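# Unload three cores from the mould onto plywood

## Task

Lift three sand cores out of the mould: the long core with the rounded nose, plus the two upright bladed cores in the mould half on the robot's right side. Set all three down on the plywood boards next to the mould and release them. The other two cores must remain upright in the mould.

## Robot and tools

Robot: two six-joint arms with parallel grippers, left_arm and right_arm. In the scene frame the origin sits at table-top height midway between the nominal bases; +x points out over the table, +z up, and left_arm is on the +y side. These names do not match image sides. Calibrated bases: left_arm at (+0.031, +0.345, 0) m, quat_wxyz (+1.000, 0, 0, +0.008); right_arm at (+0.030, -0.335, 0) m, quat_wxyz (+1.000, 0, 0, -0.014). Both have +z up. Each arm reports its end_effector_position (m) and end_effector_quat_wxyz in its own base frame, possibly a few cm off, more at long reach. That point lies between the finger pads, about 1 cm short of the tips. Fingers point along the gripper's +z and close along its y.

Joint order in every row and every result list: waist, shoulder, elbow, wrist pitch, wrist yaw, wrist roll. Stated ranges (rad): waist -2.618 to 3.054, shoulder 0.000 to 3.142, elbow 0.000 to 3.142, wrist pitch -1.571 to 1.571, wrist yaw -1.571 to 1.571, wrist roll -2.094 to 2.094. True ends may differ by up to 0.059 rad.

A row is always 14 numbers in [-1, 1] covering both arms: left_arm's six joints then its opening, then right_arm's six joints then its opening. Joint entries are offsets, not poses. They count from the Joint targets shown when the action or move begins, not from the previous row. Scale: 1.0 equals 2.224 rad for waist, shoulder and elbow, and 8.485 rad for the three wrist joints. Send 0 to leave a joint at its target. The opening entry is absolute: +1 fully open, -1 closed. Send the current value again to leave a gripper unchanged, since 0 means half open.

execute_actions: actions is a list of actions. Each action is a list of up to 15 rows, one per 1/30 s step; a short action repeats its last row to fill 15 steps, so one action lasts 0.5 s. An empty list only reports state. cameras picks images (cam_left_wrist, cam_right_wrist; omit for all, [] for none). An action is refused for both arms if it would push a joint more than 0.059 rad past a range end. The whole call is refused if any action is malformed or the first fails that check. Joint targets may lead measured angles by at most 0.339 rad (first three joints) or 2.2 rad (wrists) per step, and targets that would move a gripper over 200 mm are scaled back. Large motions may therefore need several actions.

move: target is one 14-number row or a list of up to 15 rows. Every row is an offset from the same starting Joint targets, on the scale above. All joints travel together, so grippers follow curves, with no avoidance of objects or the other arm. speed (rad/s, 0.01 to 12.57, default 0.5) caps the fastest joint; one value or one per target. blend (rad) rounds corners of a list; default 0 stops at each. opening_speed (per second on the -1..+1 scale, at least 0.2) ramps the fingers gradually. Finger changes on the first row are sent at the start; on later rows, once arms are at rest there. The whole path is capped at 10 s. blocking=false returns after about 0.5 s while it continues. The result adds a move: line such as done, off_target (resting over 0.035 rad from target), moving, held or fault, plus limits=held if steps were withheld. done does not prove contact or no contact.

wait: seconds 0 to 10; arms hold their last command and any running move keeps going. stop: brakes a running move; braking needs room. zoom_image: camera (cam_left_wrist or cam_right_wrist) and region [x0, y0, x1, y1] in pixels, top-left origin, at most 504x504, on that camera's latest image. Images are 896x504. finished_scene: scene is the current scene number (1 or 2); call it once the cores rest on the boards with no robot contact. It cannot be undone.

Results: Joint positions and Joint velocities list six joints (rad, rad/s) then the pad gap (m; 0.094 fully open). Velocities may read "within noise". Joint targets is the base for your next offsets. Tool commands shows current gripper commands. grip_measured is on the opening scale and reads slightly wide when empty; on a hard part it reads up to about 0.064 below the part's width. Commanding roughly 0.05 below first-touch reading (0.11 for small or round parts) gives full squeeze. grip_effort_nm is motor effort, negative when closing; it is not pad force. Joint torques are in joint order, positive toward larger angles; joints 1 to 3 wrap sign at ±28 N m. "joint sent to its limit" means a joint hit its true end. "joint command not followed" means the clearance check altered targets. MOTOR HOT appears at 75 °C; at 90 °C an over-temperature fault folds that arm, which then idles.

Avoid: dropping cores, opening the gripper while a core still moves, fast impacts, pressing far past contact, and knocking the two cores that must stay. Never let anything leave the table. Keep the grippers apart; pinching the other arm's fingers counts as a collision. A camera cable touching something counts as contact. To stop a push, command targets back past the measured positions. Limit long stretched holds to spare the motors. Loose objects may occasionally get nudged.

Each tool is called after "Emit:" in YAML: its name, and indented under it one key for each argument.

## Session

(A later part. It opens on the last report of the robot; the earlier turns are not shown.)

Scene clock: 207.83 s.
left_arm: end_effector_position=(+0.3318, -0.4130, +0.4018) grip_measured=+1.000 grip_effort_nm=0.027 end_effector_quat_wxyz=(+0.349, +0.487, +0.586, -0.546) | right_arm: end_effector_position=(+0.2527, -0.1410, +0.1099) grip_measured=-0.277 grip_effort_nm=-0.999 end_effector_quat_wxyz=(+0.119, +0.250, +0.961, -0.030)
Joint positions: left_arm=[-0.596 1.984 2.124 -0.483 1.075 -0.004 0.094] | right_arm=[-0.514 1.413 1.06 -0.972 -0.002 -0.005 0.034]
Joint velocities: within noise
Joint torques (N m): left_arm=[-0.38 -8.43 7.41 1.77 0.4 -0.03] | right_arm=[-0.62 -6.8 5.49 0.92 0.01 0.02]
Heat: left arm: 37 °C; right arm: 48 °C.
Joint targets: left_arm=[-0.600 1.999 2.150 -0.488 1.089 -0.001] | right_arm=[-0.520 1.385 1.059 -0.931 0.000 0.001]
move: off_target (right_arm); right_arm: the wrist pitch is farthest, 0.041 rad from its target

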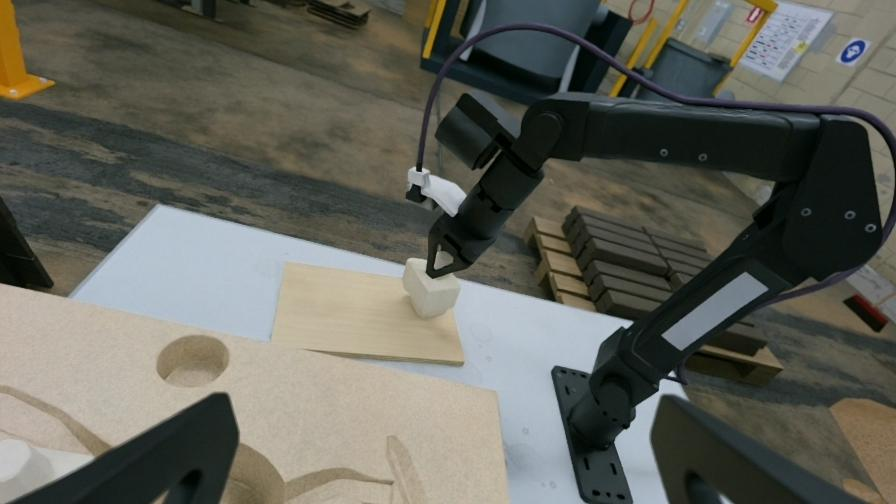

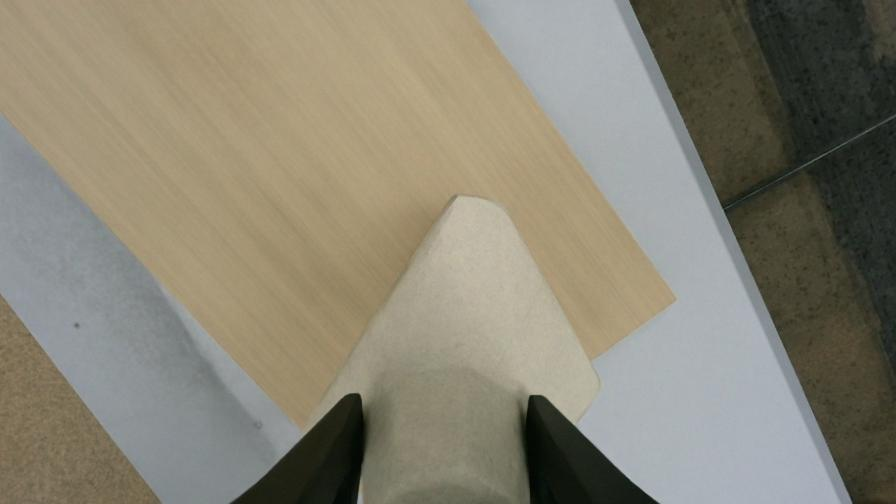

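Emit:
move:
  target: [0,0,0,0,0,0,1,0,0.0571,-0.0072,0.0154,0,0,-0.34]
  speed: 0.2

Emit:
zoom_image:
  camera: "cam_left_wrist"
  region: [340, 200, 540, 380]

Scene clock: 216.23 s.
left_arm: end_effector_position=(+0.3318, -0.4130, +0.4018) grip_measured=+1.000 grip_effort_nm=0.027 end_effector_quat_wxyz=(+0.349, +0.487, +0.586, -0.546) | right_arm: end_effector_position=(+0.2887, -0.1615, +0.1049) grip_measured=-0.288 grip_effort_nm=-0.999 end_effector_quat_wxyz=(+0.173, +0.248, +0.952, -0.045)
Joint positions: left_arm=[-0.596 1.984 2.124 -0.483 1.075 -0.004 0.094] | right_arm=[-0.514 1.476 1.061 -0.796 -0.001 -0.005 0.033]
Joint velocities: within noise
Joint torques (N m): left_arm=[-0.42 -8.31 7.46 1.77 0.42 -0.03] | right_arm=[-0.59 -2.41 4.31 0.64 0.01 0.02]
Heat: left arm: 37 °C; right arm: 44 °C.
Joint targets: left_arm=[-0.600 1.999 2.150 -0.488 1.089 -0.001] | right_arm=[-0.520 1.511 1.043 -0.800 0.000 0.001]
move: off_target (right_arm); right_arm: the shoulder is farthest, 0.036 rad from its target

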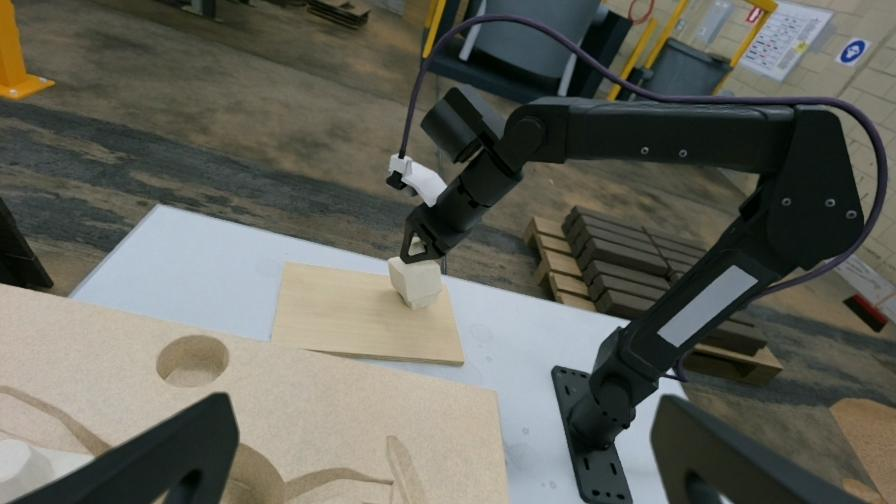

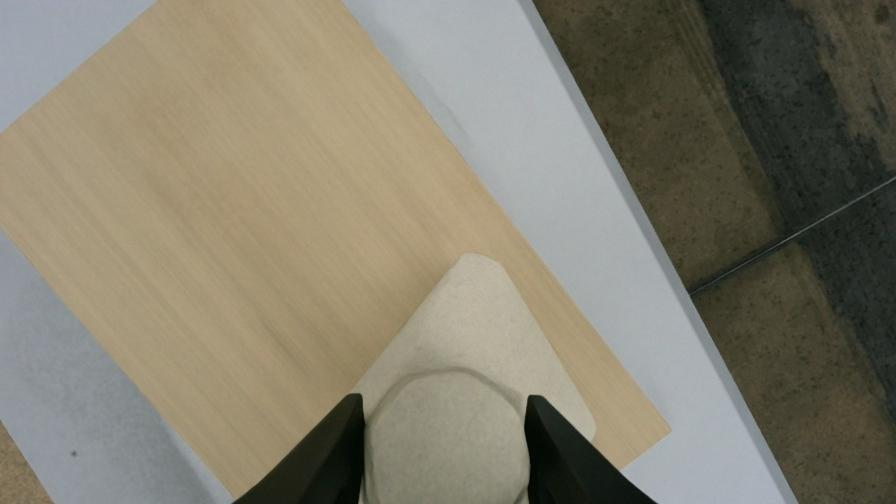

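Scaled by 2.520.

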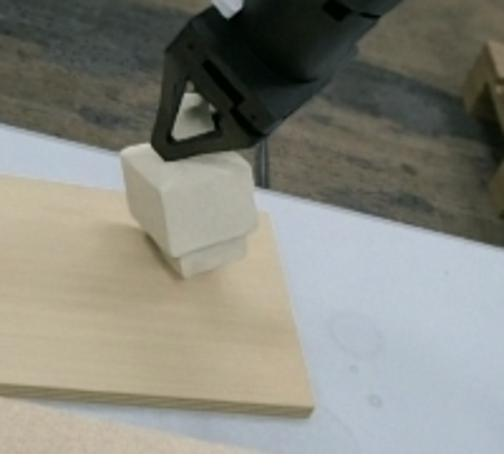

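Emit:
move:
  target: [0,0,0,0,0,0,1,0,-0.0165,0.0148,0,0,0,-0.34]
  speed: 0.2

Emit:
zoom_image:
  camera: "cam_left_wrist"
  region: [340, 200, 540, 380]

Scene clock: 221.23 s.
left_arm: end_effector_position=(+0.3318, -0.4130, +0.4018) grip_measured=+1.000 grip_effort_nm=0.022 end_effector_quat_wxyz=(+0.349, +0.487, +0.586, -0.546) | right_arm: end_effector_position=(+0.2891, -0.1618, +0.1062) grip_measured=-0.288 grip_effort_nm=-1.004 end_effector_quat_wxyz=(+0.173, +0.248, +0.952, -0.046)
Joint positions: left_arm=[-0.596 1.984 2.124 -0.483 1.075 -0.004 0.094] | right_arm=[-0.514 1.476 1.066 -0.8 -0.001 -0.005 0.033]
Joint velocities: within noise
Joint torques (N m): left_arm=[-0.29 -8.39 7.45 1.76 0.39 -0.02] | right_arm=[-0.58 -5.2 6.45 0.66 0.01 0.02]
Heat: left arm: 37 °C; right arm: 42 °C.
Joint targets: left_arm=[-0.600 1.999 2.150 -0.488 1.089 -0.001] | right_arm=[-0.520 1.475 1.076 -0.801 0.000 0.001]
move: done

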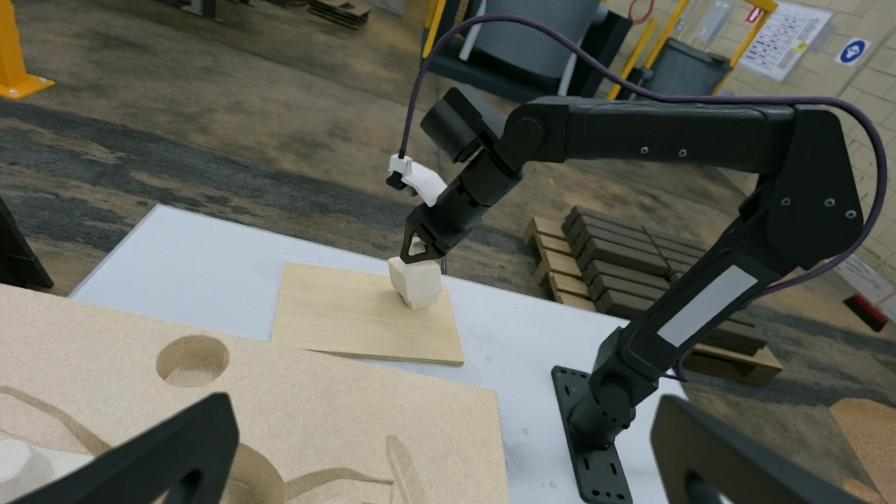

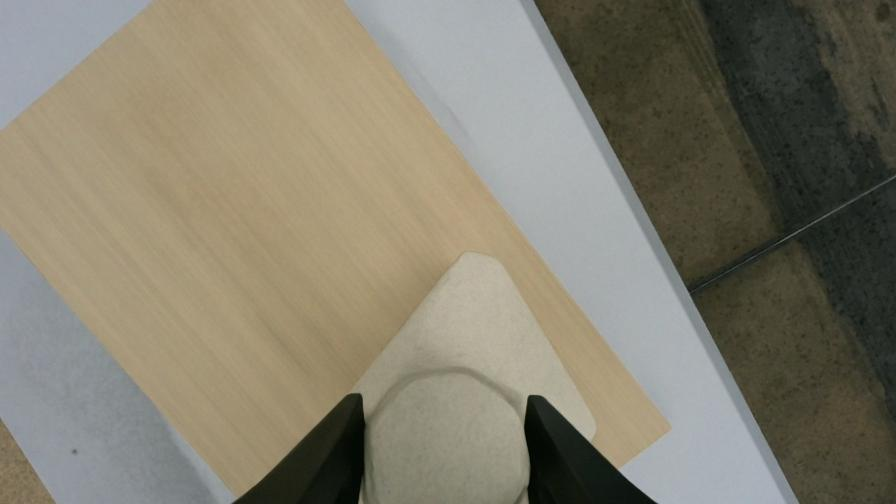

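Scaled by 2.520.

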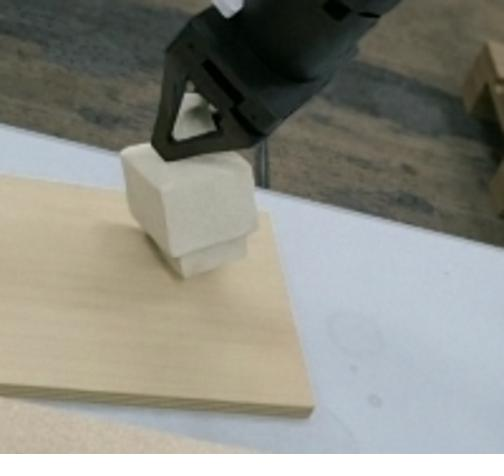

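Emit:
move:
  target: [0,0,0,0,0,0,1,0,0,0,0,0,0,-0.1]
  opening_speed: 0.2

Emit:
zoom_image:
  camera: "cam_left_wrist"
  region: [340, 200, 540, 380]

Scene clock: 226.27 s.
left_arm: end_effector_position=(+0.3318, -0.4130, +0.4018) grip_measured=+1.000 grip_effort_nm=0.027 end_effector_quat_wxyz=(+0.349, +0.487, +0.586, -0.546) | right_arm: end_effector_position=(+0.2896, -0.1611, +0.1062) grip_measured=-0.103 grip_effort_nm=0.173 end_effector_quat_wxyz=(+0.174, +0.247, +0.952, -0.043)
Joint positions: left_arm=[-0.596 1.984 2.124 -0.483 1.075 -0.004 0.094] | right_arm=[-0.514 1.476 1.066 -0.799 -0.006 -0.005 0.042]
Joint velocities: within noise
Joint torques (N m): left_arm=[-0.27 -8.47 7.35 1.79 0.42 0] | right_arm=[-0.59 -5.22 6.41 0.67 0.05 0.02]
Heat: left arm: 37 °C; right arm: 41 °C.
Joint targets: left_arm=[-0.600 1.999 2.150 -0.488 1.089 -0.001] | right_arm=[-0.520 1.475 1.076 -0.800 0.000 0.001]
move: done

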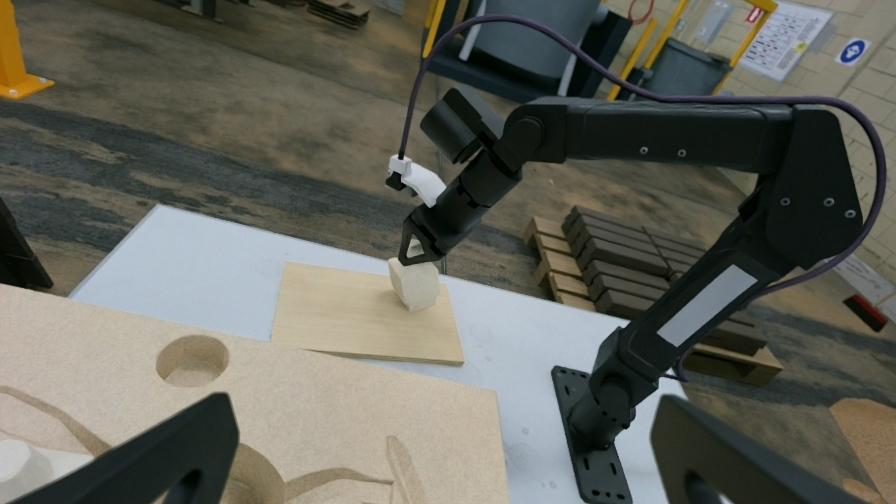

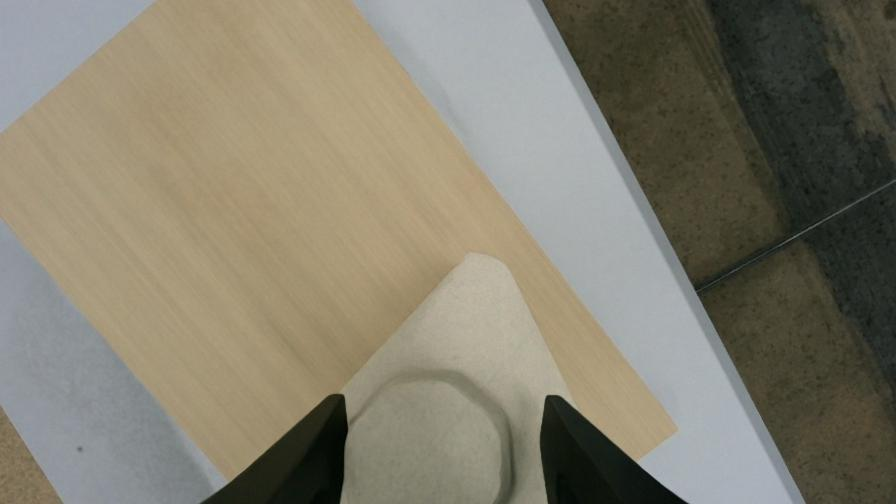

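Scaled by 2.520.

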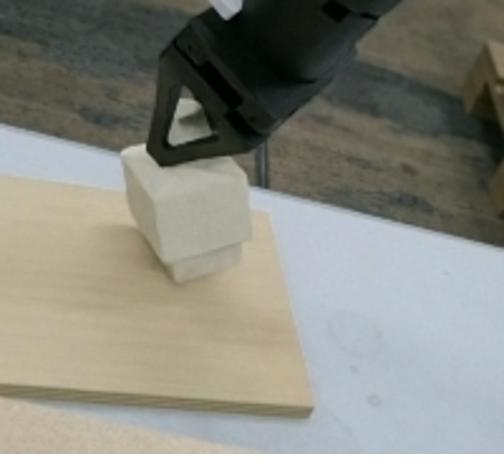

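Emit:
move:
  target: [0,0,0,0,0,0,1,0,0,0,0,0,0,-0.36]
  opening_speed: 0.3
  cameras: ["cam_right_wrist"]

Scene clock: 272.17 s.
left_arm: end_effector_position=(+0.3318, -0.4130, +0.4018) grip_measured=+1.000 grip_effort_nm=0.022 end_effector_quat_wxyz=(+0.349, +0.487, +0.586, -0.546) | right_arm: end_effector_position=(+0.2904, -0.1597, +0.1063) grip_measured=-0.308 grip_effort_nm=-0.965 end_effector_quat_wxyz=(+0.175, +0.246, +0.952, -0.039)
Joint positions: left_arm=[-0.596 1.984 2.124 -0.483 1.075 -0.004 0.094] | right_arm=[-0.514 1.476 1.066 -0.799 -0.014 -0.005 0.033]
Joint velocities: within noise
Joint torques (N m): left_arm=[-0.29 -8.35 7.43 1.78 0.41 -0.03] | right_arm=[-0.59 -5.24 6.42 0.67 0.13 0.03]
Heat: left arm: 37 °C; right arm: 39 °C.
Joint targets: left_arm=[-0.600 1.999 2.150 -0.488 1.089 -0.001] | right_arm=[-0.520 1.475 1.076 -0.800 0.000 0.000]
move: done
Images, in order (width x height): cam_right_wrist 896x504.

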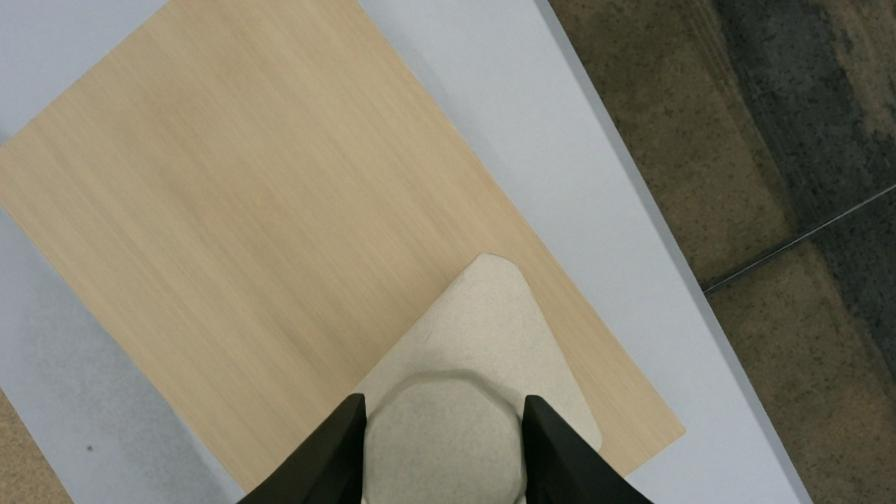

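Emit:
move:
  target:
    - [0,0,0,0,0,0,1,0,-0.0337,0.1187,-0.0389,0,0,-0.36]
    - [0,0,0,0,0,0,1,-0.3058,-0.0787,0.0108,0.0118,-0.1709,0,-0.36]
    - [0,0,0,0,0,0,1,-0.3058,-0.0247,-0.2581,0.0964,-0.1709,0,-0.36]
  speed: [0.3,0.8,0.6]

Emit:
zoom_image:
  camera: "cam_left_wrist"
  region: [240, 100, 640, 400]

Scene clock: 281.50 s.
left_arm: end_effector_position=(+0.3318, -0.4130, +0.4018) grip_measured=+1.000 grip_effort_nm=0.022 end_effector_quat_wxyz=(+0.349, +0.487, +0.586, -0.546) | right_arm: end_effector_position=(+0.2503, -0.1563, +0.1344) grip_measured=-0.311 grip_effort_nm=-1.009 end_effector_quat_wxyz=(+0.535, +0.255, +0.717, +0.367)
Joint positions: left_arm=[-0.596 1.984 2.124 -0.483 1.075 -0.004 0.094] | right_arm=[-1.196 1.422 0.496 -0.025 -1.374 0.001 0.032]
Joint velocities: within noise
Joint torques (N m): left_arm=[-0.25 -8.39 7.42 1.78 0.39 -0.05] | right_arm=[-0.34 -3.9 5.16 1.16 -1.13 -0.05]
Heat: left arm: 37 °C; right arm: 39 °C.
Joint targets: left_arm=[-0.600 1.999 2.150 -0.488 1.089 -0.001] | right_arm=[-1.200 1.420 0.502 0.017 -1.450 0.001]
move: off_target (right_arm); right_arm: the wrist yaw is farthest, 0.076 rad from its target

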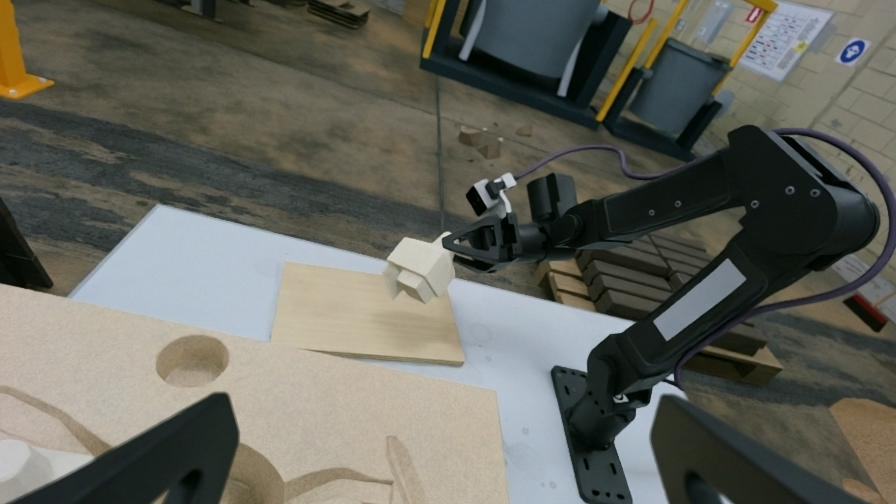

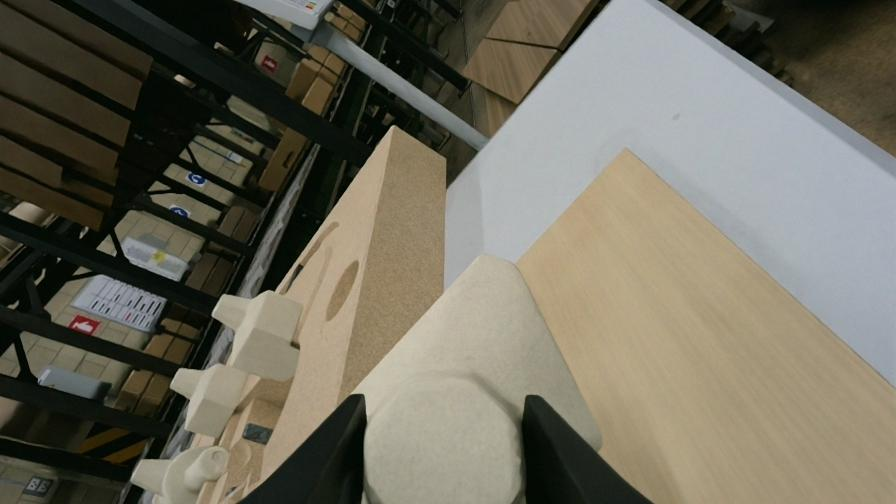

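Scaled by 1.260.

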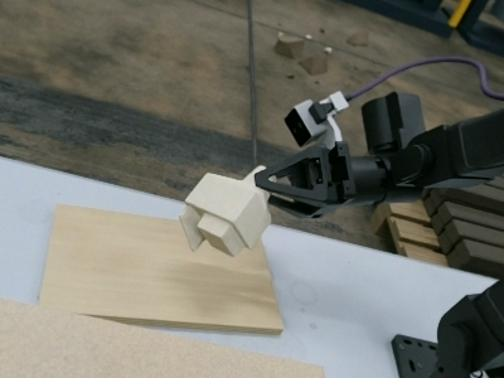

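Emit:
move:
  target: [0,0,0,0,0,0,1,0,0.1428,-0.0494,0.0546,-0.0059,0,-0.36]
  speed: 0.3

Emit:
zoom_image:
  camera: "cam_left_wrist"
  region: [340, 180, 600, 380]

Scene clock: 289.53 s.
left_arm: end_effector_position=(+0.3318, -0.4130, +0.4018) grip_measured=+1.000 grip_effort_nm=0.027 end_effector_quat_wxyz=(+0.349, +0.487, +0.586, -0.546) | right_arm: end_effector_position=(+0.2514, -0.1523, +0.0885) grip_measured=-0.311 grip_effort_nm=-1.004 end_effector_quat_wxyz=(+0.561, +0.208, +0.702, +0.385)
Joint positions: left_arm=[-0.596 1.984 2.124 -0.483 1.075 -0.004 0.094] | right_arm=[-1.197 1.728 0.398 0.449 -1.475 0.011 0.032]
Joint velocities: within noise
Joint torques (N m): left_arm=[-0.32 -8.42 7.39 1.77 0.4 -0.01] | right_arm=[-0.27 -4.08 2.71 1.09 -0.62 -0.15]
Heat: left arm: 37 °C; right arm: 38 °C.
Joint targets: left_arm=[-0.600 1.999 2.150 -0.488 1.089 -0.001] | right_arm=[-1.200 1.737 0.392 0.481 -1.500 0.001]
move: done

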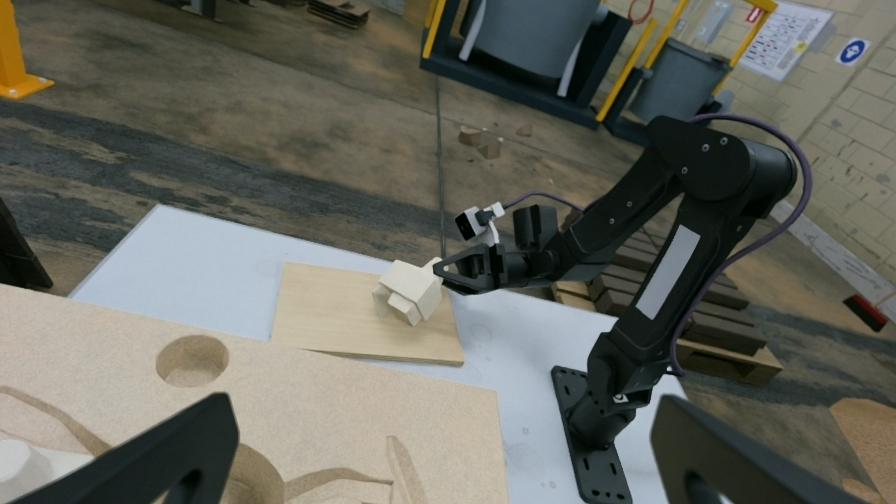

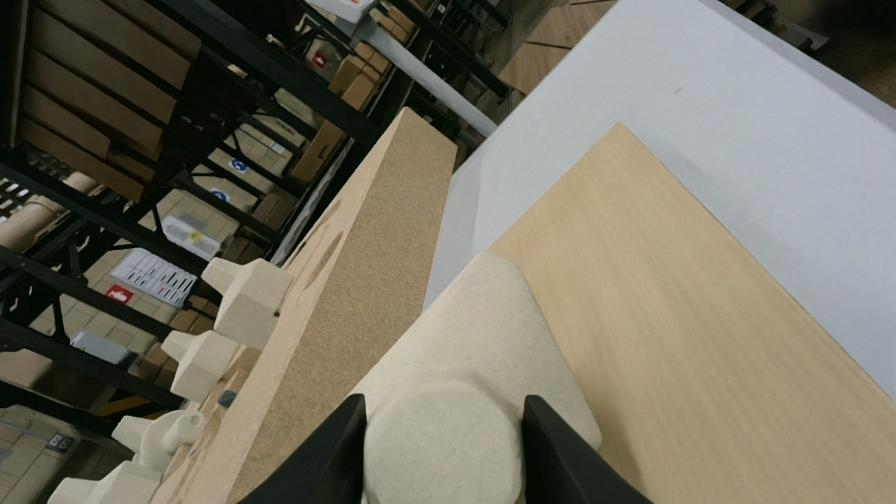

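Scaled by 1.938.

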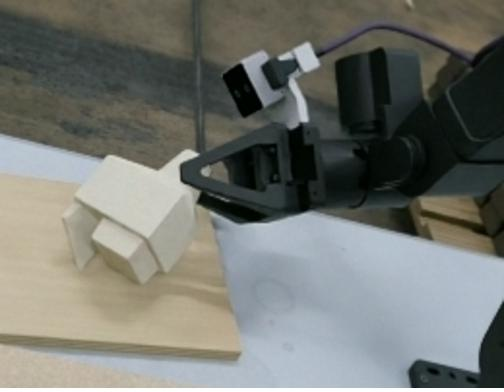

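Emit:
move:
  target: [0,0,0,0,0,0,1,0,0.049,-0.0022,0.0164,0,0,-0.36]
  speed: 0.2
  cameras: ["cam_left_wrist"]

Emit:
zoom_image:
  camera: "cam_left_wrist"
  region: [340, 210, 540, 370]

Scene clock: 303.37 s.
left_arm: end_effector_position=(+0.3318, -0.4130, +0.4018) grip_measured=+1.000 grip_effort_nm=0.017 end_effector_quat_wxyz=(+0.349, +0.487, +0.586, -0.546) | right_arm: end_effector_position=(+0.2515, -0.1508, +0.0828) grip_measured=-0.311 grip_effort_nm=-1.004 end_effector_quat_wxyz=(+0.575, +0.179, +0.693, +0.396)
Joint positions: left_arm=[-0.596 1.984 2.124 -0.483 1.075 -0.004 0.094] | right_arm=[-1.197 1.83 0.398 0.597 -1.537 0.02 0.032]
Joint velocities: within noise
Joint torques (N m): left_arm=[-0.28 -8.4 7.47 1.78 0.39 -0.03] | right_arm=[-0.31 -3.9 1.87 0.97 -0.04 -0.25]
Heat: left arm: 37 °C; right arm: 37 °C.
Joint targets: left_arm=[-0.600 1.999 2.150 -0.488 1.089 -0.001] | right_arm=[-1.200 1.846 0.387 0.620 -1.500 0.001]
move: off_target (right_arm); right_arm: the wrist yaw is farthest, 0.037 rad from its target
Images, in order (width x height): cam_left_wrist 896x504.

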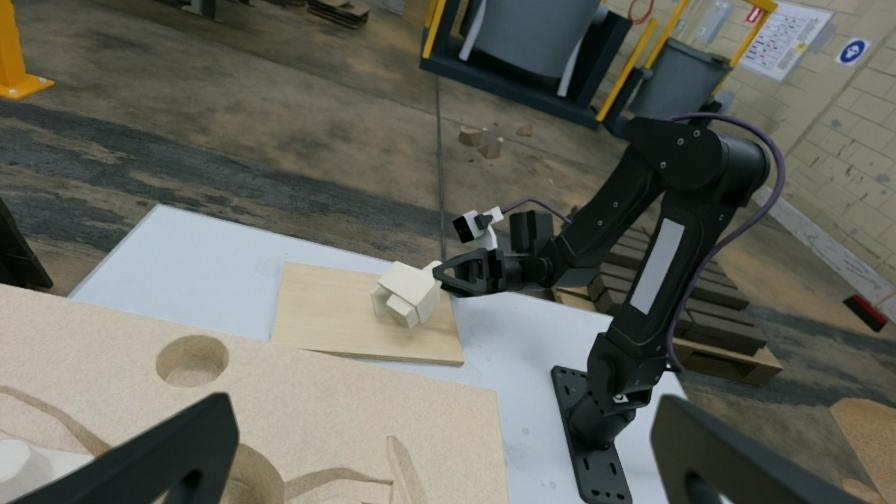

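Scaled by 2.520.

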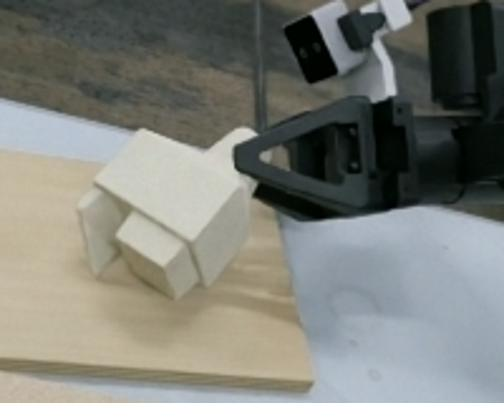

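Emit:
move:
  target: [0,0,0,0,0,0,1,0,0.049,-0.0022,0.0164,0,0,-0.36]
  speed: 0.2
  cameras: ["cam_left_wrist","cam_right_wrist"]

Emit:
zoom_image:
  camera: "cam_left_wrist"
  region: [340, 210, 540, 370]

Scene clock: 308.57 s.
left_arm: end_effector_position=(+0.3318, -0.4130, +0.4018) grip_measured=+1.000 grip_effort_nm=0.017 end_effector_quat_wxyz=(+0.349, +0.487, +0.586, -0.546) | right_arm: end_effector_position=(+0.2501, -0.1493, +0.0742) grip_measured=-0.311 grip_effort_nm=-1.004 end_effector_quat_wxyz=(+0.581, +0.166, +0.687, +0.404)
Joint positions: left_arm=[-0.596 1.984 2.124 -0.483 1.075 -0.004 0.094] | right_arm=[-1.201 1.922 0.391 0.738 -1.573 0.052 0.032]
Joint velocities: within noise
Joint torques (N m): left_arm=[-0.43 -8.4 7.36 1.78 0.42 -0.01] | right_arm=[0.05 -2.85 1.55 0.99 0.34 -0.64]
Heat: left arm: 37 °C; right arm: 37 °C.
Joint targets: left_arm=[-0.600 1.999 2.150 -0.488 1.089 -0.001] | right_arm=[-1.201 1.956 0.382 0.759 -1.500 0.001]
move: off_target (right_arm); right_arm: the wrist yaw is farthest, 0.073 rad from its target

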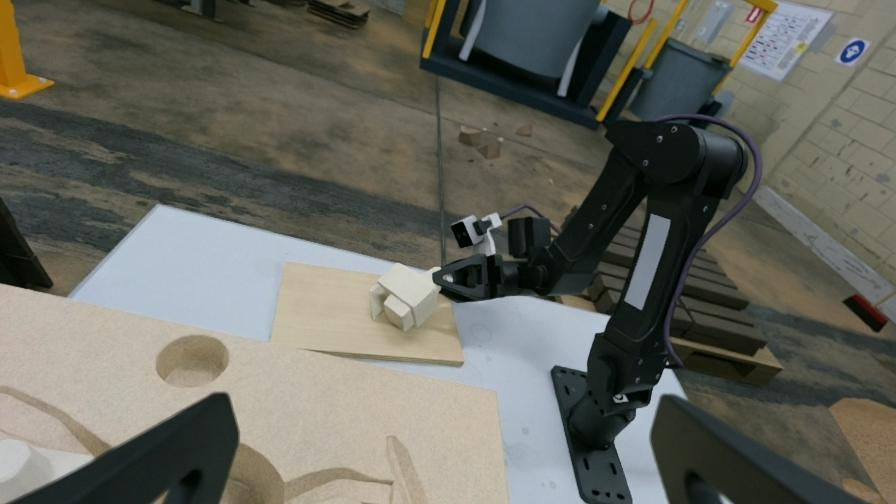

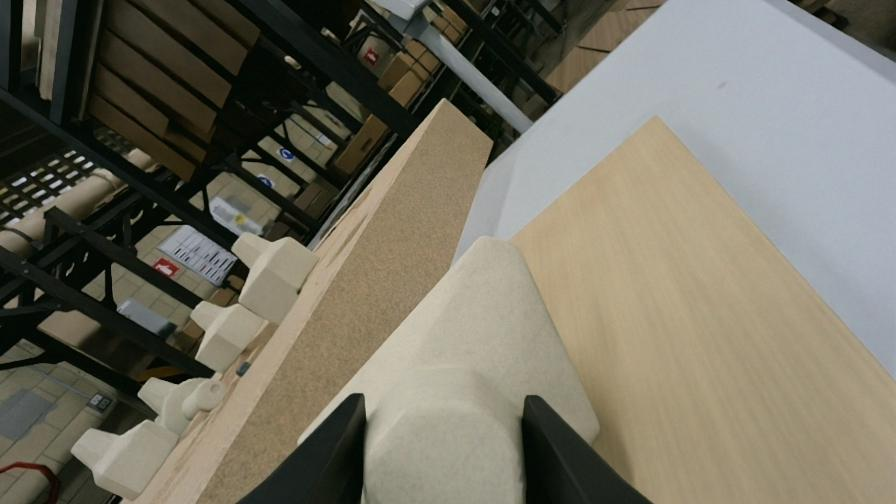

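Scaled by 2.520.

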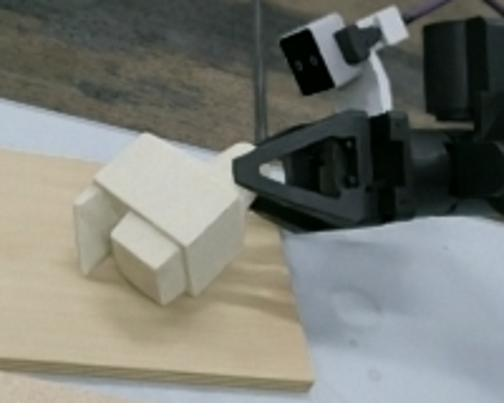

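Emit:
move:
  target: [0,0,0,0,0,0,1,0,0.035,-0.002,0.012,0,0.004,-0.36]
  speed: 0.15
  cameras: ["cam_left_wrist","cam_right_wrist"]

Emit:
zoom_image:
  camera: "cam_left_wrist"
  region: [340, 210, 540, 370]

Scene clock: 315.57 s.
left_arm: end_effector_position=(+0.3318, -0.4130, +0.4018) grip_measured=+1.000 grip_effort_nm=0.017 end_effector_quat_wxyz=(+0.349, +0.487, +0.586, -0.546) | right_arm: end_effector_position=(+0.2498, -0.1484, +0.0635) grip_measured=-0.311 grip_effort_nm=-1.009 end_effector_quat_wxyz=(+0.583, +0.163, +0.688, +0.402)
Joint positions: left_arm=[-0.596 1.984 2.124 -0.483 1.075 -0.004 0.094] | right_arm=[-1.201 1.996 0.381 0.855 -1.573 0.076 0.032]
Joint velocities: within noise
Joint torques (N m): left_arm=[-0.23 -8.36 7.36 1.75 0.39 -0.02] | right_arm=[-0.01 -2.71 1.52 0.83 0.35 -0.52]
Heat: left arm: 37 °C; right arm: 37 °C.
Joint targets: left_arm=[-0.600 1.999 2.150 -0.488 1.089 -0.001] | right_arm=[-1.201 2.033 0.378 0.861 -1.500 0.035]
move: off_target (right_arm); right_arm: the wrist yaw is farthest, 0.073 rad from its target

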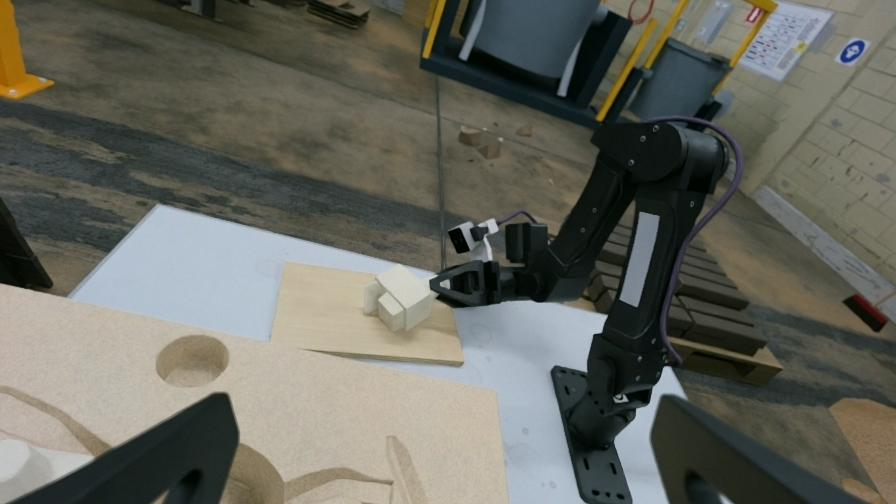

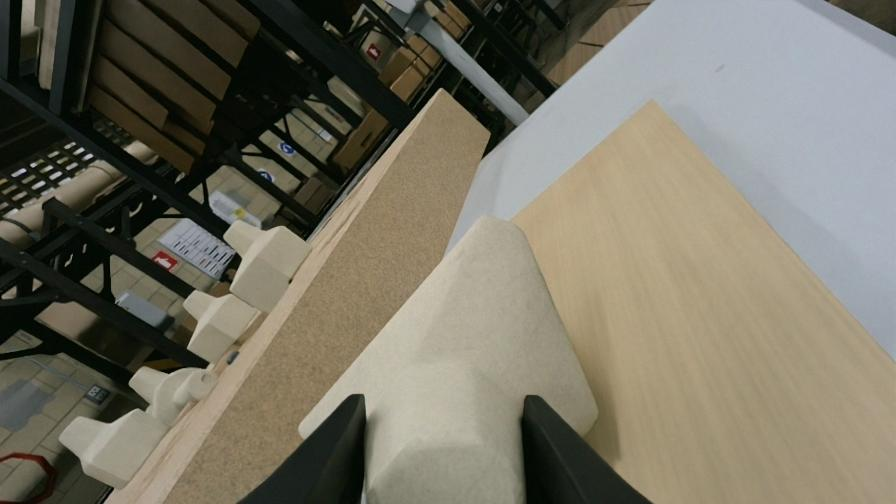

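Scaled by 2.520.

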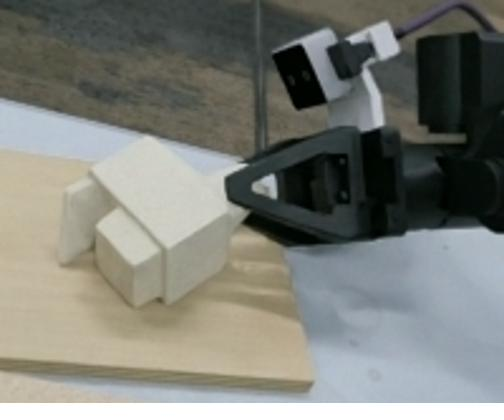

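Emit:
move:
  target: [0,0,0,0,0,0,1,0,0.06,-0.002,0.0165,-0.0075,0.004,-0.36]
  speed: 0.15
  cameras: ["cam_left_wrist","cam_right_wrist"]

Emit:
zoom_image:
  camera: "cam_left_wrist"
  region: [340, 210, 540, 370]

Scene clock: 324.90 s.
left_arm: end_effector_position=(+0.3318, -0.4130, +0.4018) grip_measured=+1.000 grip_effort_nm=0.022 end_effector_quat_wxyz=(+0.349, +0.487, +0.586, -0.546) | right_arm: end_effector_position=(+0.2532, -0.1508, +0.0607) grip_measured=-0.319 grip_effort_nm=-1.004 end_effector_quat_wxyz=(+0.599, +0.125, +0.694, +0.379)
Joint positions: left_arm=[-0.596 1.984 2.124 -0.483 1.075 -0.004 0.094] | right_arm=[-1.191 2.076 0.381 1.104 -1.579 0.151 0.032]
Joint velocities: within noise
Joint torques (N m): left_arm=[-0.29 -8.44 7.42 1.78 0.38 -0.02] | right_arm=[-0.87 1.25 1.01 -0.02 -0.13 -0.99]
Heat: left arm: 37 °C; right arm: 36 °C.
Joint targets: left_arm=[-0.600 1.999 2.150 -0.488 1.089 -0.001] | right_arm=[-1.200 2.167 0.374 1.001 -1.564 0.069]
move: off_target (right_arm); right_arm: the wrist pitch is farthest, 0.103 rad from its target

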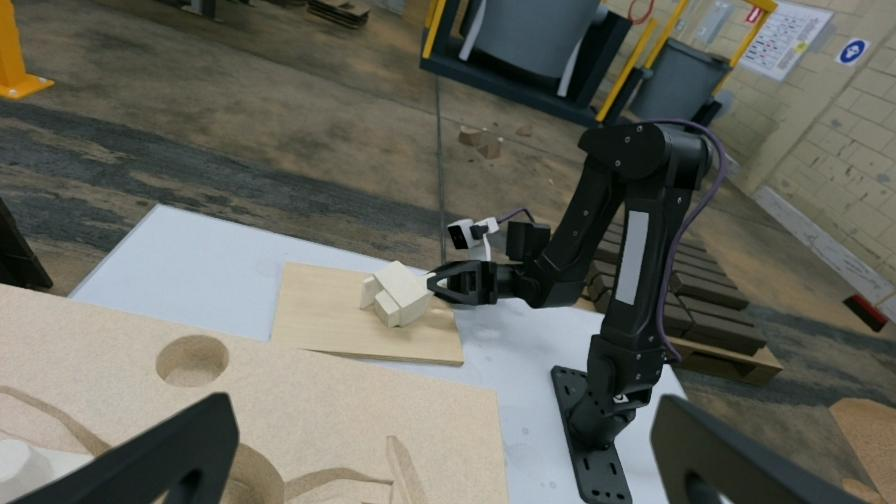

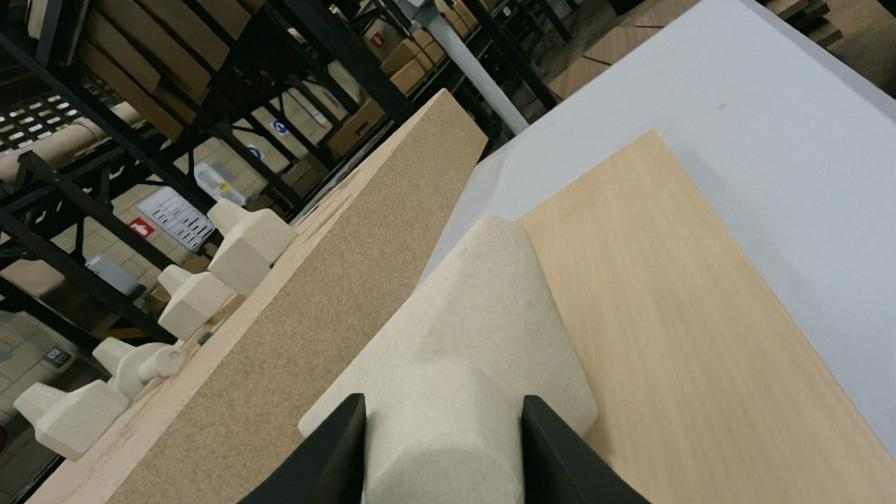

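Scaled by 2.520.

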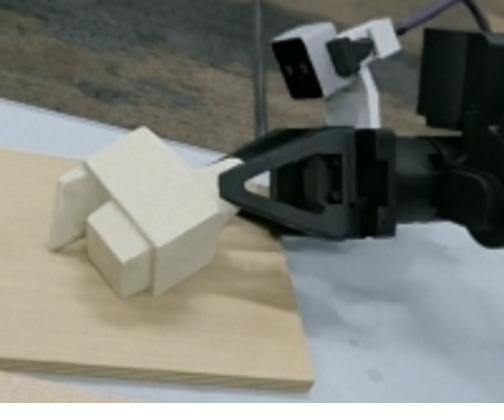

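Emit:
move:
  target: [0,0,0,0,0,0,1,0.002,-0.035,0.004,0.009,-0.001,0.007,-0.36]
  speed: 0.15
  cameras: []

Emit:
move:
  target: [0,0,0,0,0,0,1,0,0,0,0,0,0,0.1]
  opening_speed: 0.2
  cameras: ["cam_left_wrist","cam_right_wrist"]

Emit:
zoom_image:
  camera: "cam_left_wrist"
  region: [340, 210, 540, 370]

Scene clock: 329.67 s.
left_arm: end_effector_position=(+0.3318, -0.4130, +0.4018) grip_measured=+1.000 grip_effort_nm=0.032 end_effector_quat_wxyz=(+0.349, +0.487, +0.586, -0.546) | right_arm: end_effector_position=(+0.2537, -0.1514, +0.0636) grip_measured=-0.319 grip_effort_nm=-1.004 end_effector_quat_wxyz=(+0.600, +0.122, +0.695, +0.377)
Joint positions: left_arm=[-0.596 1.984 2.124 -0.483 1.075 -0.004 0.094] | right_arm=[-1.19 2.067 0.38 1.119 -1.58 0.167 0.032]
Joint velocities: within noise
Joint torques (N m): left_arm=[-0.39 -8.38 7.43 1.77 0.4 -0.03] | right_arm=[-0.53 -4.1 1.72 0.52 -0.2 -0.48]
Heat: left arm: 37 °C; right arm: 36 °C.
Joint targets: left_arm=[-0.600 1.999 2.150 -0.488 1.089 -0.001] | right_arm=[-1.196 2.089 0.382 1.077 -1.572 0.128]
move: off_target (right_arm); right_arm: the wrist pitch is farthest, 0.041 rad from its target
No camera images: "cameras" was empty.

Scene clock: 332.17 s.
left_arm: end_effector_position=(+0.3318, -0.4130, +0.4018) grip_measured=+1.000 grip_effort_nm=0.017 end_effector_quat_wxyz=(+0.349, +0.487, +0.586, -0.546) | right_arm: end_effector_position=(+0.2545, -0.1534, +0.0683) grip_measured=+0.095 grip_effort_nm=0.310 end_effector_quat_wxyz=(+0.615, +0.092, +0.700, +0.351)
Joint positions: left_arm=[-0.596 1.984 2.124 -0.483 1.075 -0.004 0.094] | right_arm=[-1.19 2.058 0.38 1.166 -1.58 0.138 0.051]
Joint velocities: within noise
Joint torques (N m): left_arm=[-0.25 -8.39 7.35 1.76 0.41 -0.03] | right_arm=[-0.69 -3.48 1.78 0.12 -0.18 -0.15]
Heat: left arm: 37 °C; right arm: 36 °C.
Joint targets: left_arm=[-0.600 1.999 2.150 -0.488 1.089 -0.001] | right_arm=[-1.196 2.089 0.382 1.077 -1.572 0.128]
move: off_target (right_arm); right_arm: the wrist pitch is farthest, 0.089 rad from its target

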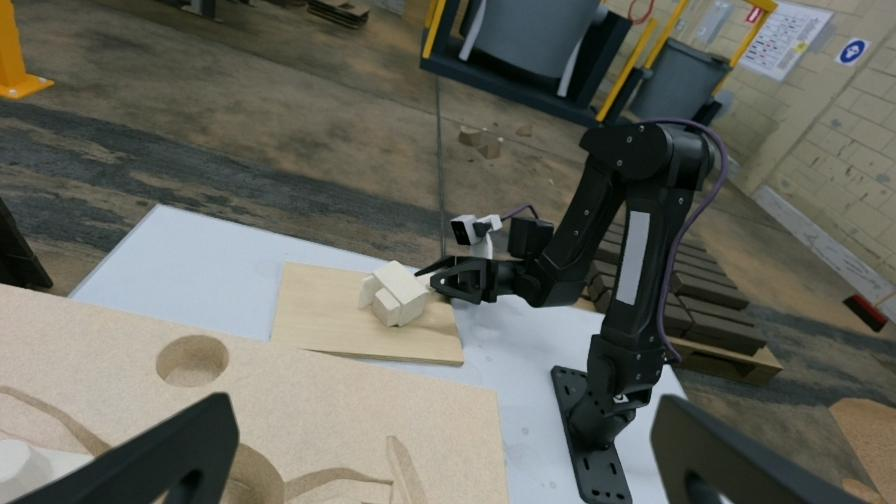

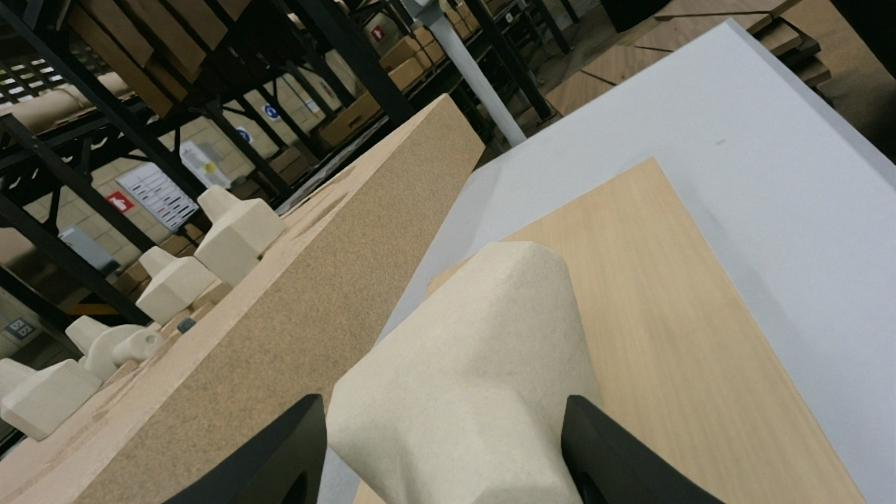

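Scaled by 2.520.

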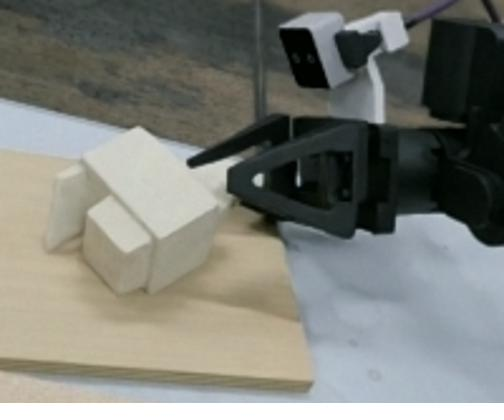

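Emit:
move:
  target:
    - [0,0,0,0,0,0,1,-0.045,-0.03,0,-0.012,0,0,0.3]
    - [0,0,0,0,0,0,1,-0.11,-0.1,0,-0.03,0,0,0.3]
  speed: 0.25
  opening_speed: 0.4

Emit:
zoom_image:
  camera: "cam_left_wrist"
  region: [340, 210, 540, 370]

Scene clock: 341.83 s.
left_arm: end_effector_position=(+0.3318, -0.4130, +0.4018) grip_measured=+1.000 grip_effort_nm=0.007 end_effector_quat_wxyz=(+0.349, +0.487, +0.586, -0.546) | right_arm: end_effector_position=(+0.2090, -0.2079, +0.0850) grip_measured=+0.297 grip_effort_nm=0.173 end_effector_quat_wxyz=(+0.630, +0.234, +0.668, +0.320)
Joint positions: left_arm=[-0.596 1.984 2.124 -0.483 1.075 -0.004 0.094] | right_arm=[-1.436 1.889 0.385 0.833 -1.569 0.135 0.061]
Joint velocities: within noise
Joint torques (N m): left_arm=[-0.23 -8.35 7.42 1.76 0.41 -0.02] | right_arm=[-0.42 -7.15 2.24 0.78 -0.34 -0.11]
Heat: left arm: 38 °C; right arm: 36 °C.
Joint targets: left_arm=[-0.600 1.999 2.150 -0.488 1.089 -0.001] | right_arm=[-1.441 1.866 0.382 0.823 -1.572 0.128]
move: done

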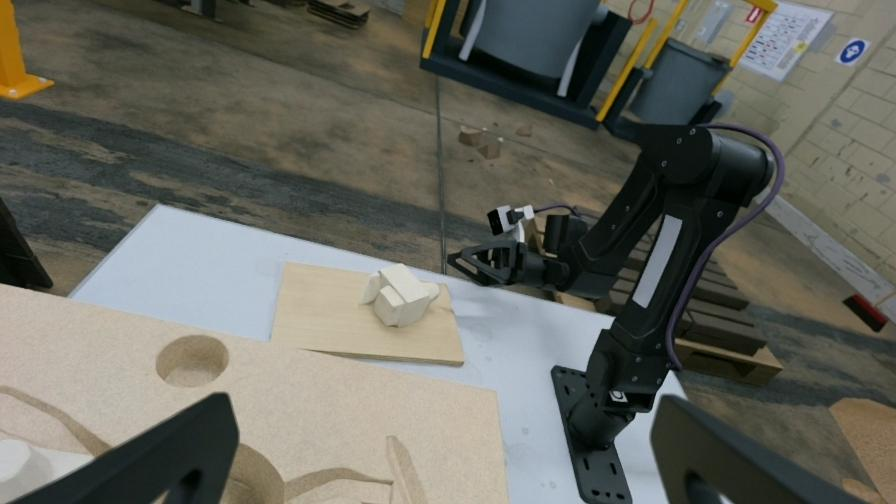

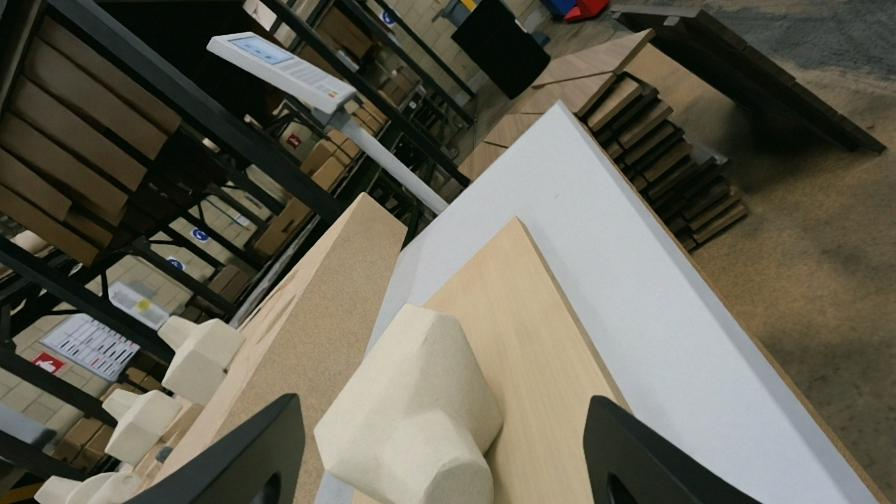

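Scaled by 2.520.

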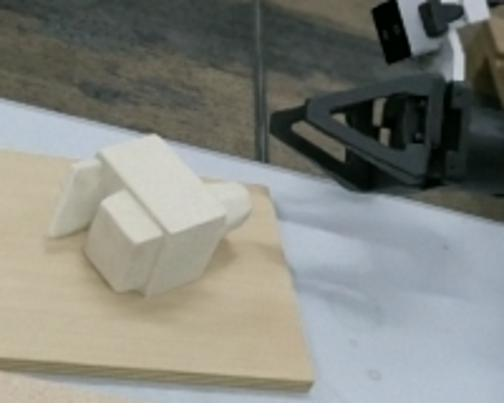

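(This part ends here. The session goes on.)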